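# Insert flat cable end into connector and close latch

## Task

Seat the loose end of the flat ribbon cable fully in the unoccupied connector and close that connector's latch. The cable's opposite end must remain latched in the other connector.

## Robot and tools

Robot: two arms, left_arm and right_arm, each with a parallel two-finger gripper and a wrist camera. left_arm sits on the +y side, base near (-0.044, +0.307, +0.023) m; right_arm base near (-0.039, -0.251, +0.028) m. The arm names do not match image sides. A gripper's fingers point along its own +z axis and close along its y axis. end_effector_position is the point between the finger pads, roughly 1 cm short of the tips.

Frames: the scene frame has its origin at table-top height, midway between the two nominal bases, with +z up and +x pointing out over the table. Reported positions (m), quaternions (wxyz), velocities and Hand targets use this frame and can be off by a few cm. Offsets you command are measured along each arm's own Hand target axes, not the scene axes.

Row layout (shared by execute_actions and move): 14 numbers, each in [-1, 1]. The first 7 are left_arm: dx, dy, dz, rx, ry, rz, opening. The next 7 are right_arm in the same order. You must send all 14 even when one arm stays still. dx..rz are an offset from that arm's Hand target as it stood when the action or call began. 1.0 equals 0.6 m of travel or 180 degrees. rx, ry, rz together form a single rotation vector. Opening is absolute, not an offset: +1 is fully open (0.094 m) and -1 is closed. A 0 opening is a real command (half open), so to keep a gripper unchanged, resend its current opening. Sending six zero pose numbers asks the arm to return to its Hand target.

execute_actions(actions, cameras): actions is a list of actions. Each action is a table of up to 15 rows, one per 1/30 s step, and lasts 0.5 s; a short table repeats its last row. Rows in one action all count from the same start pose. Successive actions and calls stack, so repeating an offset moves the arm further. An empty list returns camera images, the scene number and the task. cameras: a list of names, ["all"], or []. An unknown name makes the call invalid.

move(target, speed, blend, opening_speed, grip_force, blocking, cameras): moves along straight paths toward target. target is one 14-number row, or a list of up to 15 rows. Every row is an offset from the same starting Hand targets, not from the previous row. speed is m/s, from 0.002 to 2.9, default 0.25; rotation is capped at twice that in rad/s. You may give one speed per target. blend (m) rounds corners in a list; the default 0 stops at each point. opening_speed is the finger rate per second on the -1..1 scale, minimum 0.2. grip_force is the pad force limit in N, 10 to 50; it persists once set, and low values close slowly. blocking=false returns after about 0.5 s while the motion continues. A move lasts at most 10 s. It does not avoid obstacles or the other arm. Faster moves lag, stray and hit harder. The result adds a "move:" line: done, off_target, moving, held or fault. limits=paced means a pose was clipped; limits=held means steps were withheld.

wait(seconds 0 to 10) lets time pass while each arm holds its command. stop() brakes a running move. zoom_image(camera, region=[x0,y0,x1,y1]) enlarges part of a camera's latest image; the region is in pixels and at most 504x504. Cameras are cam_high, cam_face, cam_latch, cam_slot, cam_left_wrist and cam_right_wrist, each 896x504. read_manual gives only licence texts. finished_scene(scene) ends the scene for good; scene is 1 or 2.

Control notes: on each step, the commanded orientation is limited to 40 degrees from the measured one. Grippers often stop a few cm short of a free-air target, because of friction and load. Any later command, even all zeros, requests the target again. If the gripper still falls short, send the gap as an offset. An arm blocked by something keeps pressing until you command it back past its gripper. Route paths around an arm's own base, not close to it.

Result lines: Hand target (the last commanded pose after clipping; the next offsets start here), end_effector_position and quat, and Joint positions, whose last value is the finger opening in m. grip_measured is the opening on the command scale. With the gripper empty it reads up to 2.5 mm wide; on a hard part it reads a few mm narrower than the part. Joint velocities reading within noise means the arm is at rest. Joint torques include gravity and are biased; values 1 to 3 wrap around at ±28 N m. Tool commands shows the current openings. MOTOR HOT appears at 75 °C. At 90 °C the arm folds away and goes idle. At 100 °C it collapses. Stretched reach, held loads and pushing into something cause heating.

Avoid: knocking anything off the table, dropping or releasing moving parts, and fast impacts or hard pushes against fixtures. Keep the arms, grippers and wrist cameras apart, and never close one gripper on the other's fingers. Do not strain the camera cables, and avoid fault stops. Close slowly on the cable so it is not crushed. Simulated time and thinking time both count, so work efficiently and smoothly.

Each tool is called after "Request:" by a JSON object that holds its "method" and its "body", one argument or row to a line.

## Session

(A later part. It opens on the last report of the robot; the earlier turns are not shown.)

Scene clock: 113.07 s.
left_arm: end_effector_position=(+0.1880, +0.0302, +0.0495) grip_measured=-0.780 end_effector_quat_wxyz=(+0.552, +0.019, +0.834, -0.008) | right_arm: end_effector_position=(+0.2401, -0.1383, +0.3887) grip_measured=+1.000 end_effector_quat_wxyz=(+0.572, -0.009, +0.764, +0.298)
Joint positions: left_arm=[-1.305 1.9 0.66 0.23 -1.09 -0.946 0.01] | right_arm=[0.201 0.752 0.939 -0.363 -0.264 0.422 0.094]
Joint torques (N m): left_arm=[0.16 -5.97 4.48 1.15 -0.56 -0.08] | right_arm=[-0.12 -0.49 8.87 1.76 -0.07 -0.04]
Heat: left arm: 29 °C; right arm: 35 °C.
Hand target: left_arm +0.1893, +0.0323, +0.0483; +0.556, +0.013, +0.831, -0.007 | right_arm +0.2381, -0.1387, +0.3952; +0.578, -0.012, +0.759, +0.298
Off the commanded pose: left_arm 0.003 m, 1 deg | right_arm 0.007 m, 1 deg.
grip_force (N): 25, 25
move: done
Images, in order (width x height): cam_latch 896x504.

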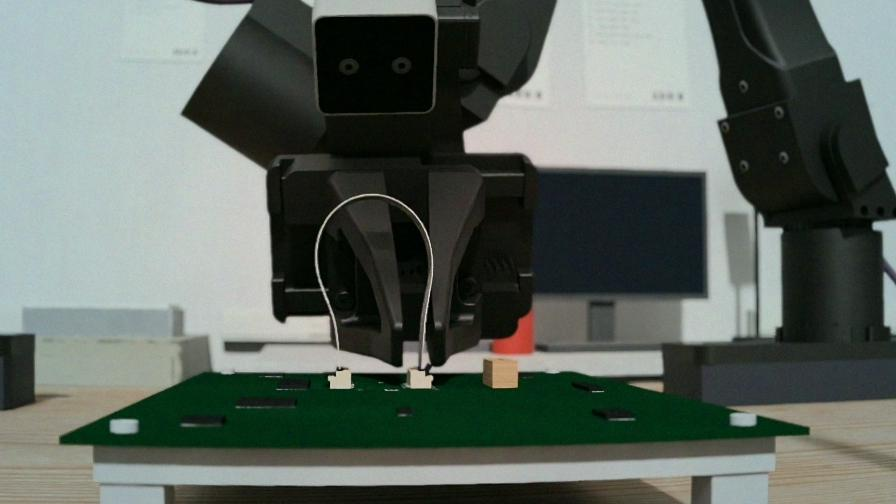

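Request:
{"method": "move", "body": {
  "target": [
    [-0.01787,-0.0056,-0.00564,0.0042,-0.00318,-0.01018,-0.777,0,0,0,0,0,0,1],
    [-0.01975,-0.00816,-0.00561,0.00537,-0.00406,-0.01301,-0.777,0,0,0,0,0,0,1],
    [0.00259,-0.00116,0.00144,0.0001,-0.0001,-0.0003,-0.777,0,0,0,0,0,0,1]
  ],
  "speed": [0.04,0.03,0.02],
  "cameras": ["cam_latch","cam_slot"]
}}

Request:
{"method": "zoom_image", "body": {
  "camera": "cam_latch",
  "region": [373, 310, 463, 400]
}}

Scene clock: 118.53 s.
left_arm: end_effector_position=(+0.1883, +0.0292, +0.0489) grip_measured=-0.780 end_effector_quat_wxyz=(+0.553, +0.016, +0.833, -0.011) | right_arm: end_effector_position=(+0.2401, -0.1383, +0.3887) grip_measured=+1.000 end_effector_quat_wxyz=(+0.572, -0.009, +0.764, +0.298)
Joint positions: left_arm=[-1.305 1.906 0.66 0.244 -1.092 -0.946 0.01] | right_arm=[0.201 0.752 0.939 -0.363 -0.264 0.422 0.094]
Joint torques (N m): left_arm=[0.18 -5.71 4.57 1.15 -0.53 -0.07] | right_arm=[-0.13 -0.51 8.84 1.76 -0.05 -0.05]
Heat: left arm: 29 °C; right arm: 35 °C.
Hand target: left_arm +0.1895, +0.0316, +0.0465; +0.556, +0.012, +0.831, -0.007 | right_arm +0.2381, -0.1387, +0.3952; +0.578, -0.012, +0.759, +0.298
Off the commanded pose: left_arm 0.004 m, 1 deg | right_arm 0.007 m, 1 deg.
grip_force (N): 25, 25
move: done
camera_calibration:
cam_slot: T_world_to_cam=[[-0.724613, 0.68855, 0.0288813, 0.119905], [0.417239, 0.471675, -0.776811, -0.0475106], [-0.548496, -0.550837, -0.629072, 0.340394], [0, 0, 0, 1]] pos_world=[0.293413, 0.127351, 0.173763]
Images, in order (width x height): cam_latch 896x504, cam_slot 896x504.

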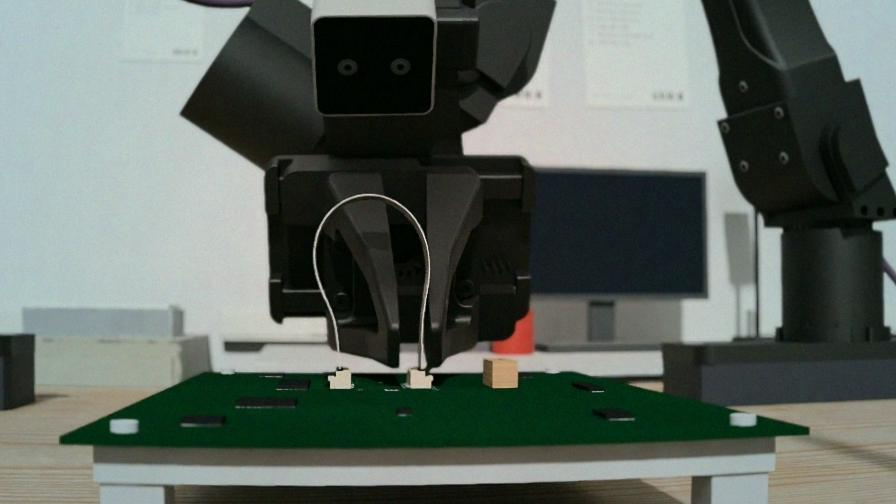

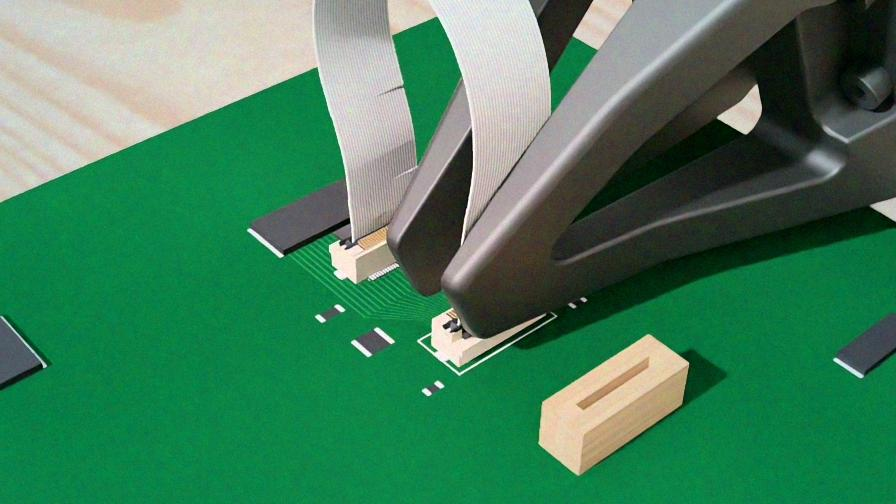

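Scaled by 5.600 from the camera's 896x504 image, which has a finer 1280x720 frame.

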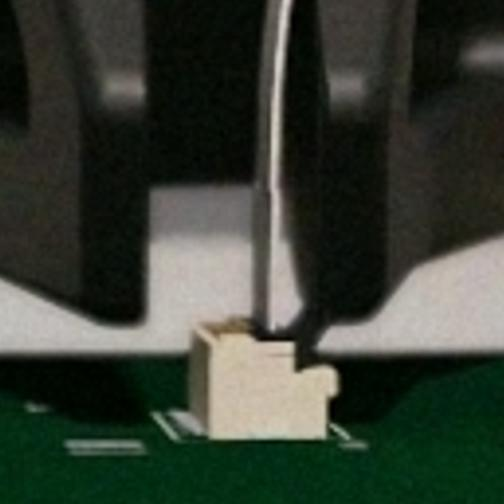

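Request:
{"method": "move", "body": {
  "target": [
    [0.00398, 0.00125, 0.00126, -0.00094, 0.0007, 0.00226, -0.777, 0, 0, 0, 0, 0, 0, 1]
  ],
  "speed": 0.015,
  "cameras": ["cam_latch"]
}}

Request:
{"method": "zoom_image", "body": {
  "camera": "cam_latch",
  "region": [373, 310, 463, 400]
}}

Scene clock: 122.33 s.
left_arm: end_effector_position=(+0.1889, +0.0296, +0.0488) grip_measured=-0.780 end_effector_quat_wxyz=(+0.556, +0.015, +0.831, -0.009) | right_arm: end_effector_position=(+0.2401, -0.1383, +0.3887) grip_measured=+1.000 end_effector_quat_wxyz=(+0.572, -0.009, +0.764, +0.298)
Joint positions: left_arm=[-1.305 1.911 0.66 0.25 -1.099 -0.946 0.01] | right_arm=[0.201 0.752 0.939 -0.363 -0.264 0.422 0.094]
Joint torques (N m): left_arm=[0.16 -5.56 4.53 1.09 -0.48 -0.07] | right_arm=[-0.12 -0.49 8.84 1.75 -0.06 -0.05]
Heat: left arm: 29 °C; right arm: 35 °C.
Hand target: left_arm +0.1893, +0.0323, +0.0441; +0.555, +0.014, +0.831, -0.005 | right_arm +0.2381, -0.1387, +0.3952; +0.578, -0.012, +0.759, +0.298
Off the commanded pose: left_arm 0.006 m, 1 deg | right_arm 0.007 m, 1 deg.
grip_force (N): 25, 25
move: done
Images, in order (width x height): cam_latch 896x504.

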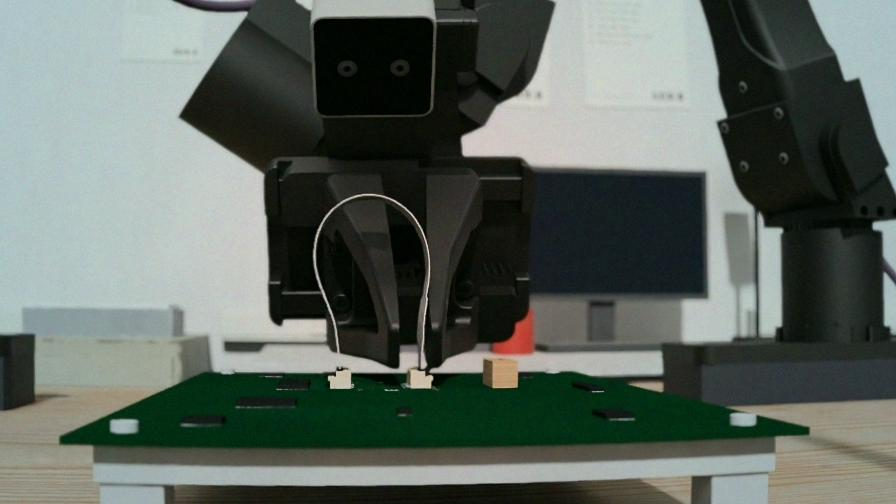

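Scaled by 5.600 from the camera's 896x504 image, which has a finer 1280x720 frame.

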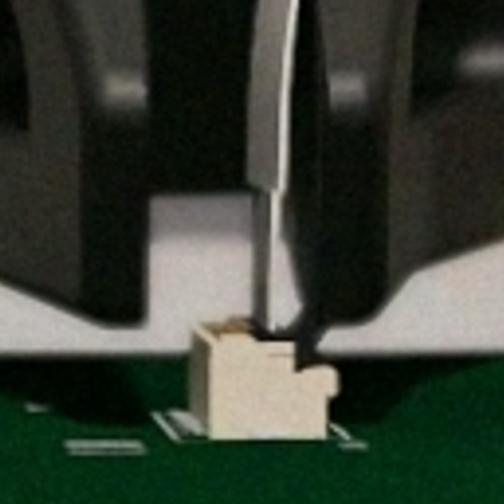

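Request:
{"method": "move", "body": {
  "target": [
    [0.00497, 0.00156, 0.00157, -0.00117, 0.00088, 0.00283, -0.777, 0, 0, 0, 0, 0, 0, 1]
  ],
  "speed": 0.015,
  "cameras": ["cam_latch"]
}}

Request:
{"method": "zoom_image", "body": {
  "camera": "cam_latch",
  "region": [373, 310, 463, 400]
}}

Scene clock: 123.47 s.
left_arm: end_effector_position=(+0.1894, +0.0305, +0.0483) grip_measured=-0.780 end_effector_quat_wxyz=(+0.559, +0.014, +0.829, -0.007) | right_arm: end_effector_position=(+0.2401, -0.1383, +0.3887) grip_measured=+1.000 end_effector_quat_wxyz=(+0.572, -0.009, +0.764, +0.298)
Joint positions: left_arm=[-1.305 1.919 0.66 0.257 -1.109 -0.946 0.01] | right_arm=[0.201 0.752 0.939 -0.363 -0.264 0.422 0.094]
Joint torques (N m): left_arm=[0.18 -5.42 4.51 1.02 -0.36 -0.07] | right_arm=[-0.1 -0.5 8.79 1.77 -0.05 -0.04]
Heat: left arm: 29 °C; right arm: 35 °C.
Hand target: left_arm +0.1891, +0.0333, +0.0410; +0.554, +0.017, +0.832, +0.000 | right_arm +0.2381, -0.1387, +0.3952; +0.578, -0.012, +0.759, +0.298
Off the commanded pose: left_arm 0.008 m, 1 deg | right_arm 0.007 m, 1 deg.
grip_force (N): 25, 25
move: done
Images, in order (width x height): cam_latch 896x504.

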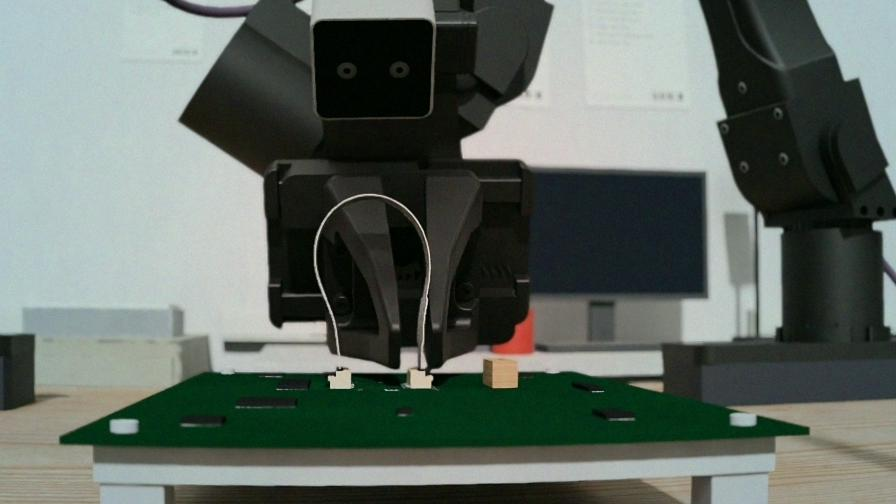

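Scaled by 5.600 from the camera's 896x504 image, which has a finer 1280x720 frame.

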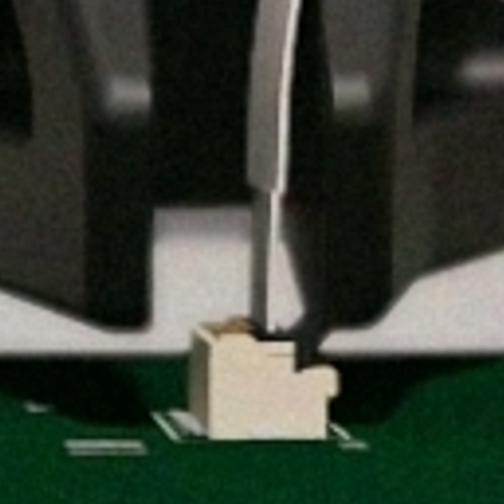

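Request:
{"method": "move", "body": {
  "target": [
    [0.00596, 0.00187, 0.00188, -0.0014, 0.00106, 0.0034, -0.777, 0, 0, 0, 0, 0, 0, 1]
  ],
  "speed": 0.015,
  "cameras": ["cam_latch"]
}}

Request:
{"method": "zoom_image", "body": {
  "camera": "cam_latch",
  "region": [373, 310, 463, 400]
}}

Scene clock: 125.20 s.
left_arm: end_effector_position=(+0.1895, +0.0317, +0.0458) grip_measured=-0.780 end_effector_quat_wxyz=(+0.559, +0.015, +0.829, -0.002) | right_arm: end_effector_position=(+0.2401, -0.1383, +0.3887) grip_measured=+1.000 end_effector_quat_wxyz=(+0.572, -0.009, +0.764, +0.298)
Joint positions: left_arm=[-1.305 1.93 0.66 0.259 -1.113 -0.946 0.01] | right_arm=[0.201 0.752 0.939 -0.363 -0.264 0.422 0.094]
Joint torques (N m): left_arm=[0.16 -5.34 4.41 0.95 -0.32 -0.09] | right_arm=[-0.1 -0.47 8.85 1.76 -0.05 -0.05]
Heat: left arm: 29 °C; right arm: 35 °C.
Hand target: left_arm +0.1888, +0.0345, +0.0373; +0.553, +0.020, +0.833, +0.004 | right_arm +0.2381, -0.1387, +0.3952; +0.578, -0.012, +0.759, +0.298
Off the commanded pose: left_arm 0.009 m, 1 deg | right_arm 0.007 m, 1 deg.
grip_force (N): 25, 25
move: done
Images, in order (width x height): cam_latch 896x504.

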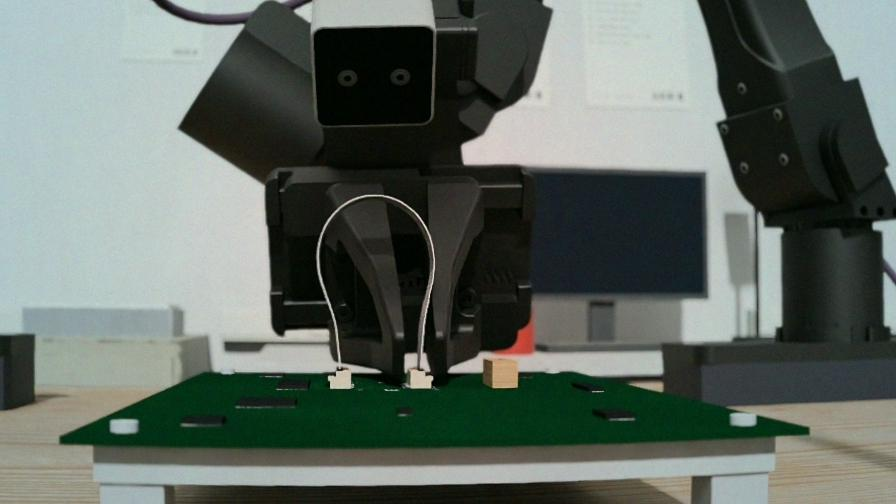

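Scaled by 5.600 from the camera's 896x504 image, which has a finer 1280x720 frame.

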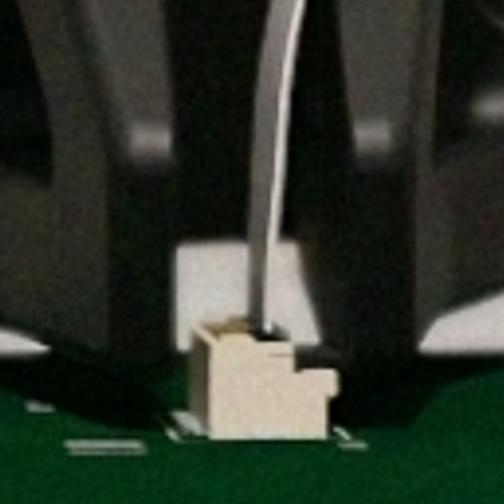

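Request:
{"method": "zoom_image", "body": {
  "camera": "cam_latch",
  "region": [310, 330, 440, 400]
}}

Scaled by 3.877 from the camera's 896x504 image, which has a finer 1280x720 frame.

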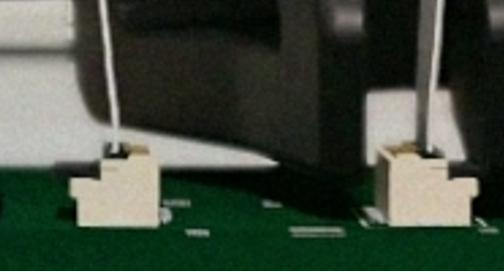

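Request:
{"method": "execute_actions", "body": {
  "actions": [],
  "cameras": ["cam_slot", "cam_latch"]
}}

Request:
{"method": "zoom_image", "body": {
  "camera": "cam_slot",
  "region": [300, 150, 600, 320]
}}

Request:
{"method": "zoom_image", "body": {
  "camera": "cam_latch",
  "region": [400, 350, 450, 400]
}}

Scene clock: 126.37 s.
left_arm: end_effector_position=(+0.1895, +0.0317, +0.0458) grip_measured=-0.780 end_effector_quat_wxyz=(+0.559, +0.015, +0.829, -0.002) | right_arm: end_effector_position=(+0.2401, -0.1383, +0.3887) grip_measured=+1.000 end_effector_quat_wxyz=(+0.572, -0.009, +0.764, +0.298)
Joint positions: left_arm=[-1.305 1.93 0.66 0.259 -1.113 -0.946 0.01] | right_arm=[0.201 0.752 0.939 -0.363 -0.264 0.422 0.094]
Joint velocities: within noise
Joint torques (N m): left_arm=[0.18 -5.33 4.44 0.96 -0.32 -0.09] | right_arm=[-0.13 -0.44 8.83 1.75 -0.05 -0.06]
Heat: left arm: 29 °C; right arm: 35 °C.
Hand target: left_arm +0.1888, +0.0345, +0.0373; +0.553, +0.020, +0.833, +0.004 | right_arm +0.2381, -0.1387, +0.3952; +0.578, -0.012, +0.759, +0.298
Tool commands: left_gripper/opening=-0.777 right_gripper/opening=+1.0
Off the commanded pose: left_arm 0.009 m, 1 deg | right_arm 0.007 m, 1 deg.
grip_force (N): 25, 25
camera_calibration:
cam_slot: T_world_to_cam=[[-0.724613, 0.68855, 0.0288813, 0.119905], [0.417239, 0.471675, -0.776811, -0.0475106], [-0.548496, -0.550837, -0.629072, 0.340394], [0, 0, 0, 1]] pos_world=[0.293413, 0.127351, 0.173763]
Images, in order (width x height): cam_latch 896x504, cam_slot 896x504.

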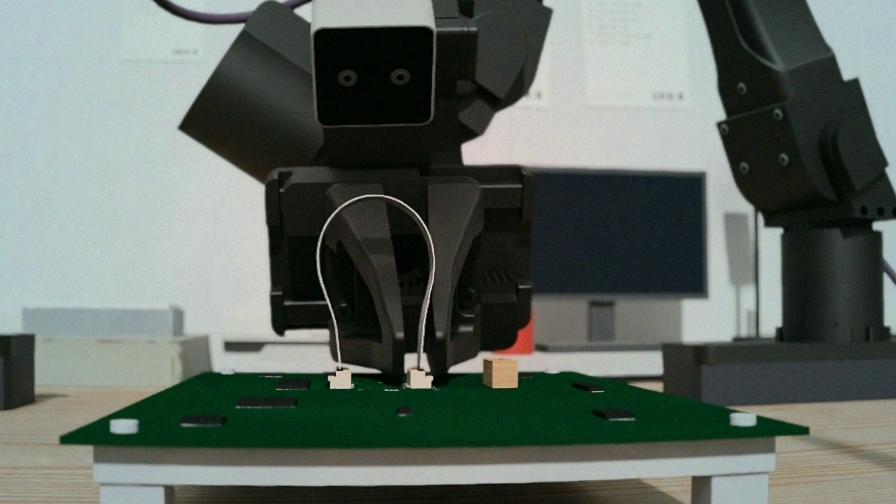

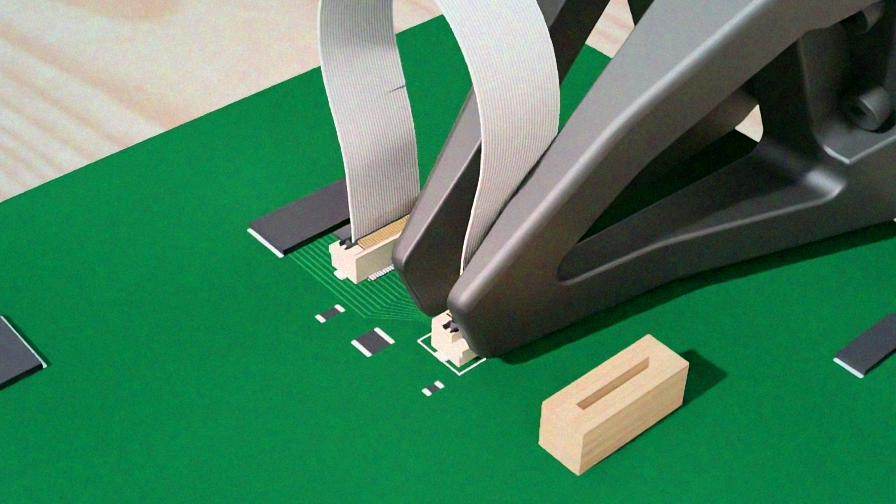

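Scaled by 1.680 from the camera's 896x504 image, which has a finer 1280x720 frame.

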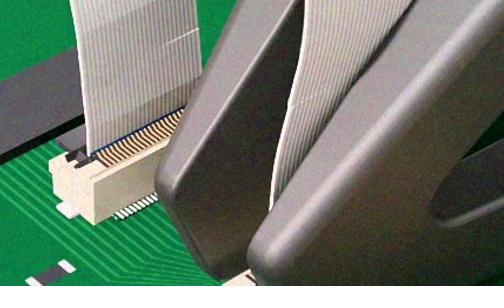

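Scaled by 10.080 from the camera's 896x504 image, which has a finer 1280x720 frame.

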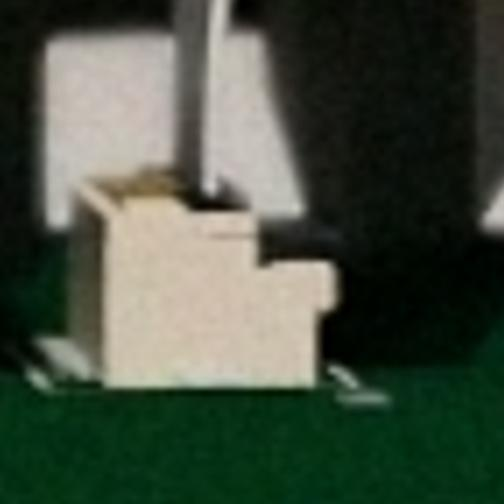

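Request:
{"method": "move", "body": {
  "target": [
    [0, 0, 0, 0, 0, 0, -0.735, 0, 0, 0, 0, 0, 0, 1],
    [-0.02734, -0.00858, -0.00864, 0.00644, -0.00484, -0.01557, -0.735, 0, 0, 0, 0, 0, 0, 1]
  ],
  "speed": 0.02,
  "cameras": ["cam_latch"]
}}

Request:
{"method": "zoom_image", "body": {
  "camera": "cam_latch",
  "region": [373, 310, 463, 400]
}}

Scene clock: 130.20 s.
left_arm: end_effector_position=(+0.1886, +0.0300, +0.0435) grip_measured=-0.738 end_effector_quat_wxyz=(+0.554, +0.018, +0.832, -0.006) | right_arm: end_effector_position=(+0.2401, -0.1383, +0.3887) grip_measured=+1.000 end_effector_quat_wxyz=(+0.572, -0.009, +0.764, +0.298)
Joint positions: left_arm=[-1.305 1.93 0.66 0.26 -1.098 -0.946 0.012] | right_arm=[0.201 0.752 0.939 -0.363 -0.264 0.422 0.094]
Joint torques (N m): left_arm=[0.2 -9.47 4.6 0.98 -0.47 -0.06] | right_arm=[-0.06 -0.42 8.83 1.77 -0.07 -0.04]
Heat: left arm: 29 °C; right arm: 35 °C.
Hand target: left_arm +0.1902, +0.0288, +0.0542; +0.559, +0.006, +0.829, -0.018 | right_arm +0.2381, -0.1387, +0.3952; +0.578, -0.012, +0.759, +0.298
Off the commanded pose: left_arm 0.011 m, 2 deg | right_arm 0.007 m, 1 deg.
grip_force (N): 25, 25
move: off_target (left_arm)
Images, in order (width x height): cam_latch 896x504.

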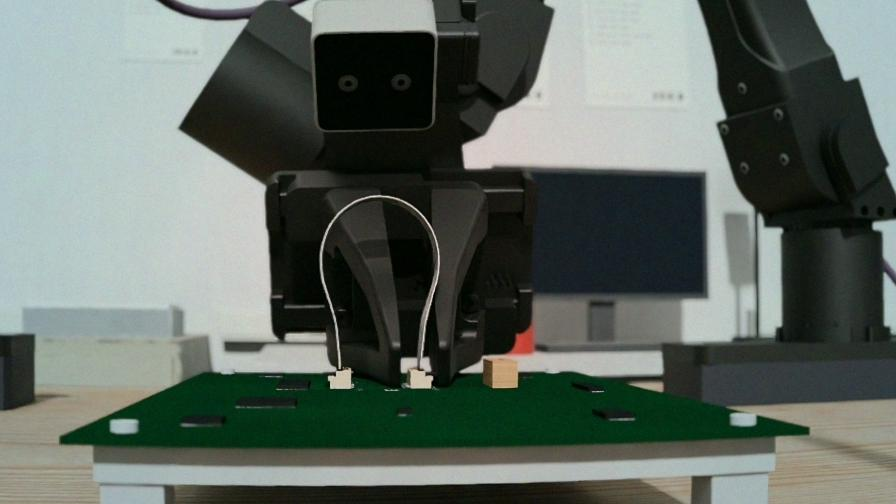

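Scaled by 5.600 from the camera's 896x504 image, which has a finer 1280x720 frame.

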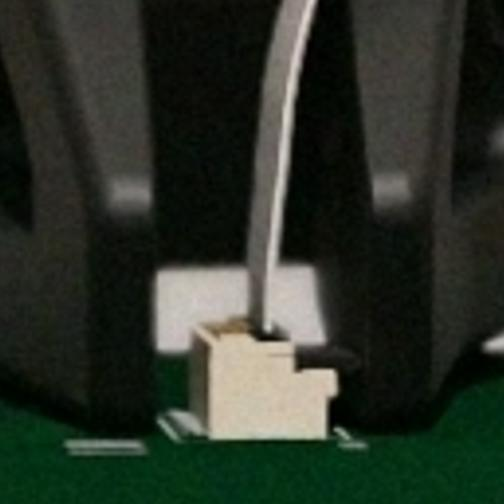

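Request:
{"method": "move", "body": {
  "target": [
    [0, 0, 0, 0, 0, 0, -0.685, 0, 0, 0, 0, 0, 0, 1],
    [-0.00994, -0.00312, -0.00314, 0.00234, -0.00176, -0.00566, -0.685, 0, 0, 0, 0, 0, 0, 1]
  ],
  "speed": 0.02,
  "cameras": ["cam_latch"]
}}

Request:
{"method": "zoom_image", "body": {
  "camera": "cam_latch",
  "region": [373, 310, 463, 400]
}}

Scene clock: 132.83 s.
left_arm: end_effector_position=(+0.1886, +0.0279, +0.0488) grip_measured=-0.687 end_effector_quat_wxyz=(+0.554, +0.014, +0.832, -0.014) | right_arm: end_effector_position=(+0.2401, -0.1383, +0.3887) grip_measured=+1.000 end_effector_quat_wxyz=(+0.572, -0.009, +0.764, +0.298)
Joint positions: left_arm=[-1.305 1.91 0.66 0.257 -1.092 -0.946 0.015] | right_arm=[0.201 0.752 0.939 -0.363 -0.264 0.422 0.094]
Joint torques (N m): left_arm=[0.2 -9.32 4.75 1.03 -0.55 -0.07] | right_arm=[-0.14 -0.46 8.8 1.77 -0.05 -0.05]
Heat: left arm: 29 °C; right arm: 35 °C.
Hand target: left_arm +0.1906, +0.0271, +0.0605; +0.561, +0.000, +0.827, -0.026 | right_arm +0.2381, -0.1387, +0.3952; +0.578, -0.012, +0.759, +0.298
Off the commanded pose: left_arm 0.012 m, 2 deg | right_arm 0.007 m, 1 deg.
grip_force (N): 25, 25
move: off_target (left_arm)
Images, in order (width x height): cam_latch 896x504.

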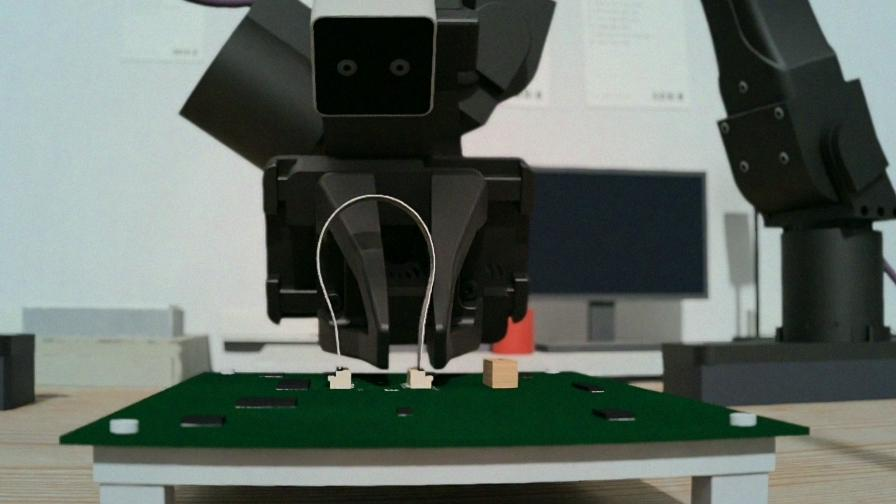

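Scaled by 5.600 from the camera's 896x504 image, which has a finer 1280x720 frame.

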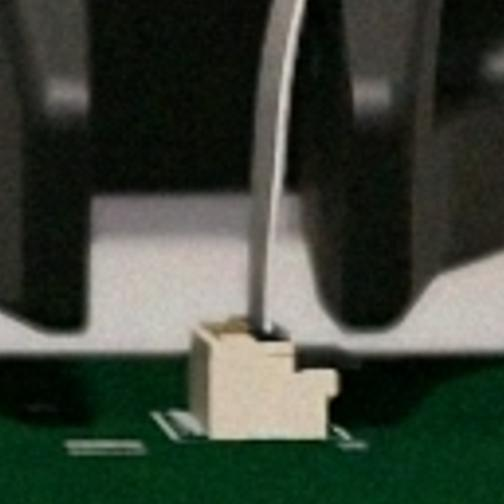

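Request:
{"method": "move", "body": {
  "target": [
    [-0.00795, -0.0025, -0.00251, 0.00187, -0.00141, -0.00453, -0.62, 0, 0, 0, 0, 0, 0, 1],
    [0.00175, -0.0001, -0.0339, 0.00187, -0.00141, -0.00453, -0.62, 0, 0, 0, 0, 0, 0, 1]
  ],
  "speed": [0.02, 0.05],
  "cameras": ["cam_latch", "cam_slot"]
}}

Request:
{"method": "zoom_image", "body": {
  "camera": "cam_latch",
  "region": [310, 310, 463, 400]
}}

Scene clock: 136.23 s.
left_arm: end_effector_position=(+0.1701, +0.0303, +0.0520) grip_measured=-0.623 end_effector_quat_wxyz=(+0.550, +0.012, +0.835, -0.021) | right_arm: end_effector_position=(+0.2401, -0.1383, +0.3887) grip_measured=+1.000 end_effector_quat_wxyz=(+0.572, -0.009, +0.764, +0.298)
Joint positions: left_arm=[-1.366 1.873 0.66 0.122 -1.111 -1.068 0.018] | right_arm=[0.201 0.752 0.939 -0.363 -0.264 0.422 0.094]
Joint torques (N m): left_arm=[-0.32 -9.11 5.68 0.8 -0.75 -0.14] | right_arm=[-0.09 -0.5 8.81 1.76 -0.05 -0.03]
Heat: left arm: 29 °C; right arm: 35 °C.
Hand target: left_arm +0.1714, +0.0279, +0.0671; +0.563, -0.004, +0.826, -0.032 | right_arm +0.2381, -0.1387, +0.3952; +0.578, -0.012, +0.759, +0.298
Off the commanded pose: left_arm 0.015 m, 3 deg | right_arm 0.007 m, 1 deg.
grip_force (N): 25, 25
move: off_target (left_arm)
camera_calibration:
cam_slot: T_world_to_cam=[[-0.724613, 0.68855, 0.0288813, 0.119905], [0.417239, 0.471675, -0.776811, -0.0475106], [-0.548496, -0.550837, -0.629072, 0.340394], [0, 0, 0, 1]] pos_world=[0.293413, 0.127351, 0.173763]
Images, in order (width x height): cam_latch 896x504, cam_slot 896x504.

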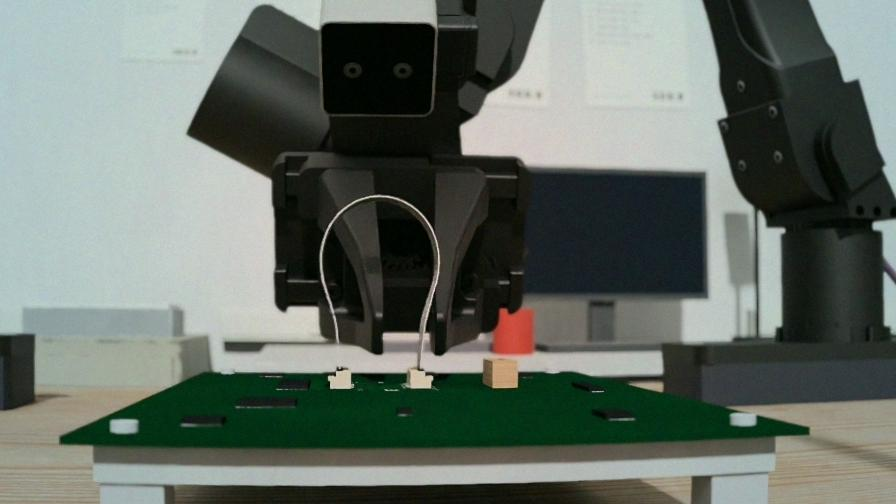

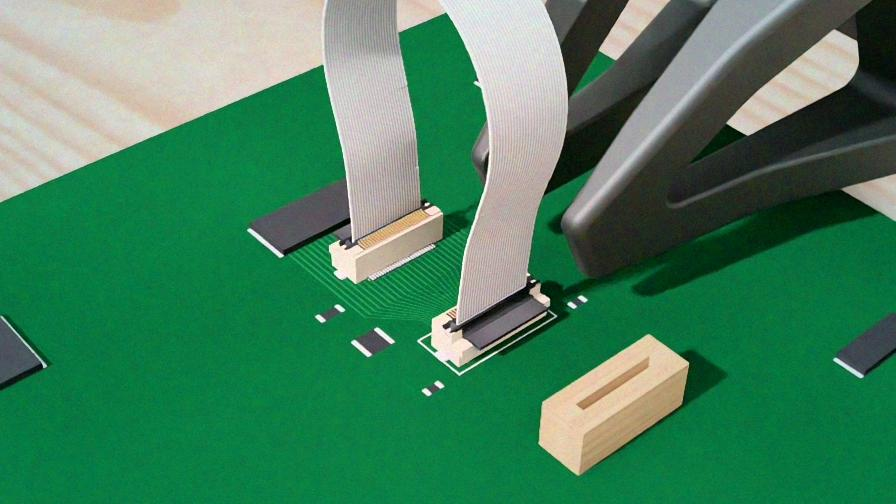

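Scaled by 3.294 from the camera's 896x504 image, which has a finer 1280x720 frame.

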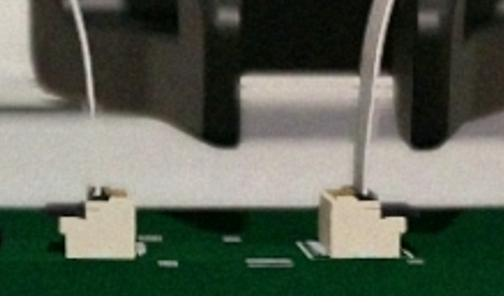

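Request:
{"method": "zoom_image", "body": {
  "camera": "cam_slot",
  "region": [320, 200, 570, 380]
}}

Scaled by 2.016 from the camera's 896x504 image, which has a finer 1280x720 frame.

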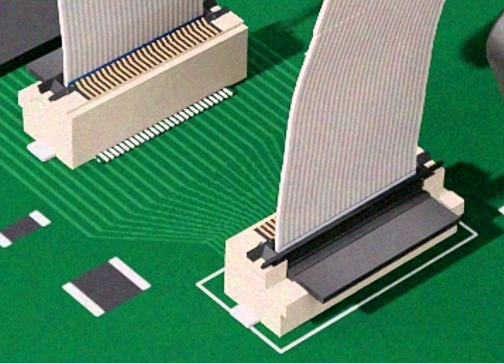

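Request:
{"method": "move", "body": {
  "target": [
    [-0.02, 0.003, -0.07, 0, 0, 0, -0.5, 0, 0, 0, 0, 0, 0, 1]
  ],
  "speed": 0.12,
  "cameras": ["cam_latch", "cam_slot"]
}}

Request:
{"method": "zoom_image", "body": {
  "camera": "cam_slot",
  "region": [320, 200, 570, 380]
}}

Scene clock: 138.53 s.
left_arm: end_effector_position=(+0.1354, +0.0402, +0.0785) grip_measured=-0.503 end_effector_quat_wxyz=(+0.549, +0.010, +0.835, -0.017) | right_arm: end_effector_position=(+0.2401, -0.1383, +0.3887) grip_measured=+1.000 end_effector_quat_wxyz=(+0.572, -0.009, +0.764, +0.298)
Joint positions: left_arm=[-1.491 1.767 0.72 -0.316 -1.154 -1.363 0.023] | right_arm=[0.201 0.752 0.939 -0.363 -0.264 0.422 0.094]
Joint torques (N m): left_arm=[-0.34 -7.19 8.24 0.36 -0.83 -0.09] | right_arm=[-0.06 -0.49 8.85 1.77 -0.05 -0.04]
Heat: left arm: 29 °C; right arm: 35 °C.
Hand target: left_arm +0.1367, +0.0321, +0.0934; +0.563, -0.004, +0.826, -0.032 | right_arm +0.2381, -0.1387, +0.3952; +0.578, -0.012, +0.759, +0.298
Off the commanded pose: left_arm 0.017 m, 3 deg | right_arm 0.007 m, 1 deg.
grip_force (N): 25, 25
move: off_target (left_arm)
camera_calibration:
cam_slot: T_world_to_cam=[[-0.724613, 0.68855, 0.0288813, 0.119905], [0.417239, 0.471675, -0.776811, -0.0475106], [-0.548496, -0.550837, -0.629072, 0.340394], [0, 0, 0, 1]] pos_world=[0.293413, 0.127351, 0.173763]
Images, in order (width x height): cam_latch 896x504, cam_slot 896x504.

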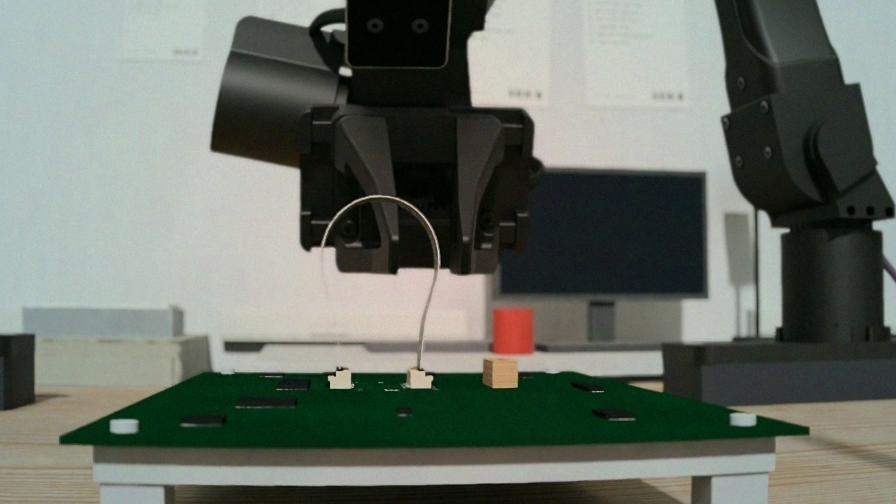

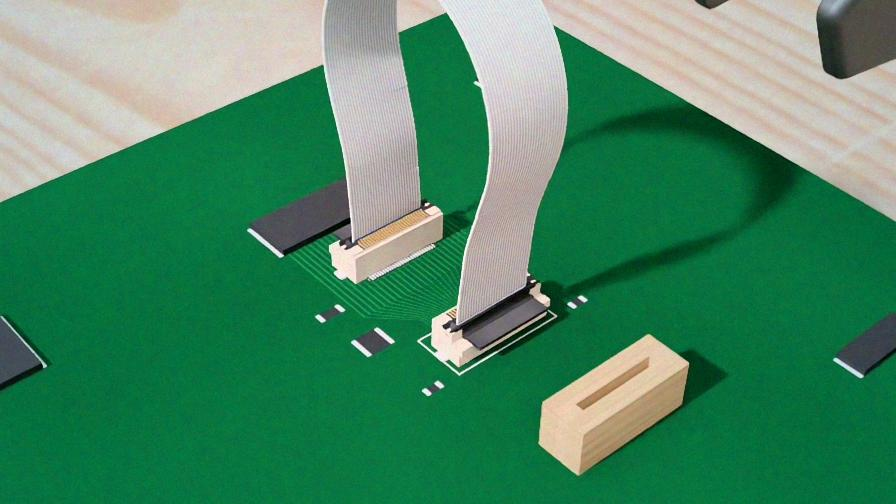

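Scaled by 2.016 from the camera's 896x504 image, which has a finer 1280x720 frame.

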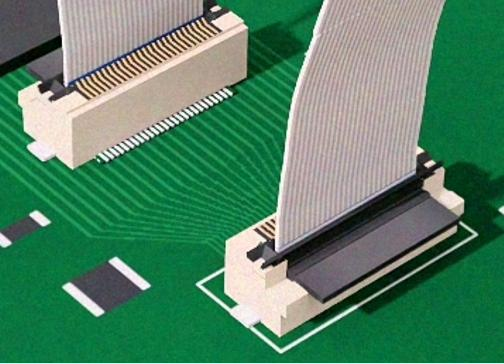

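Request:
{"method": "finished_scene", "body": {
  "scene": 2
}}

The scene is finished: the task was done.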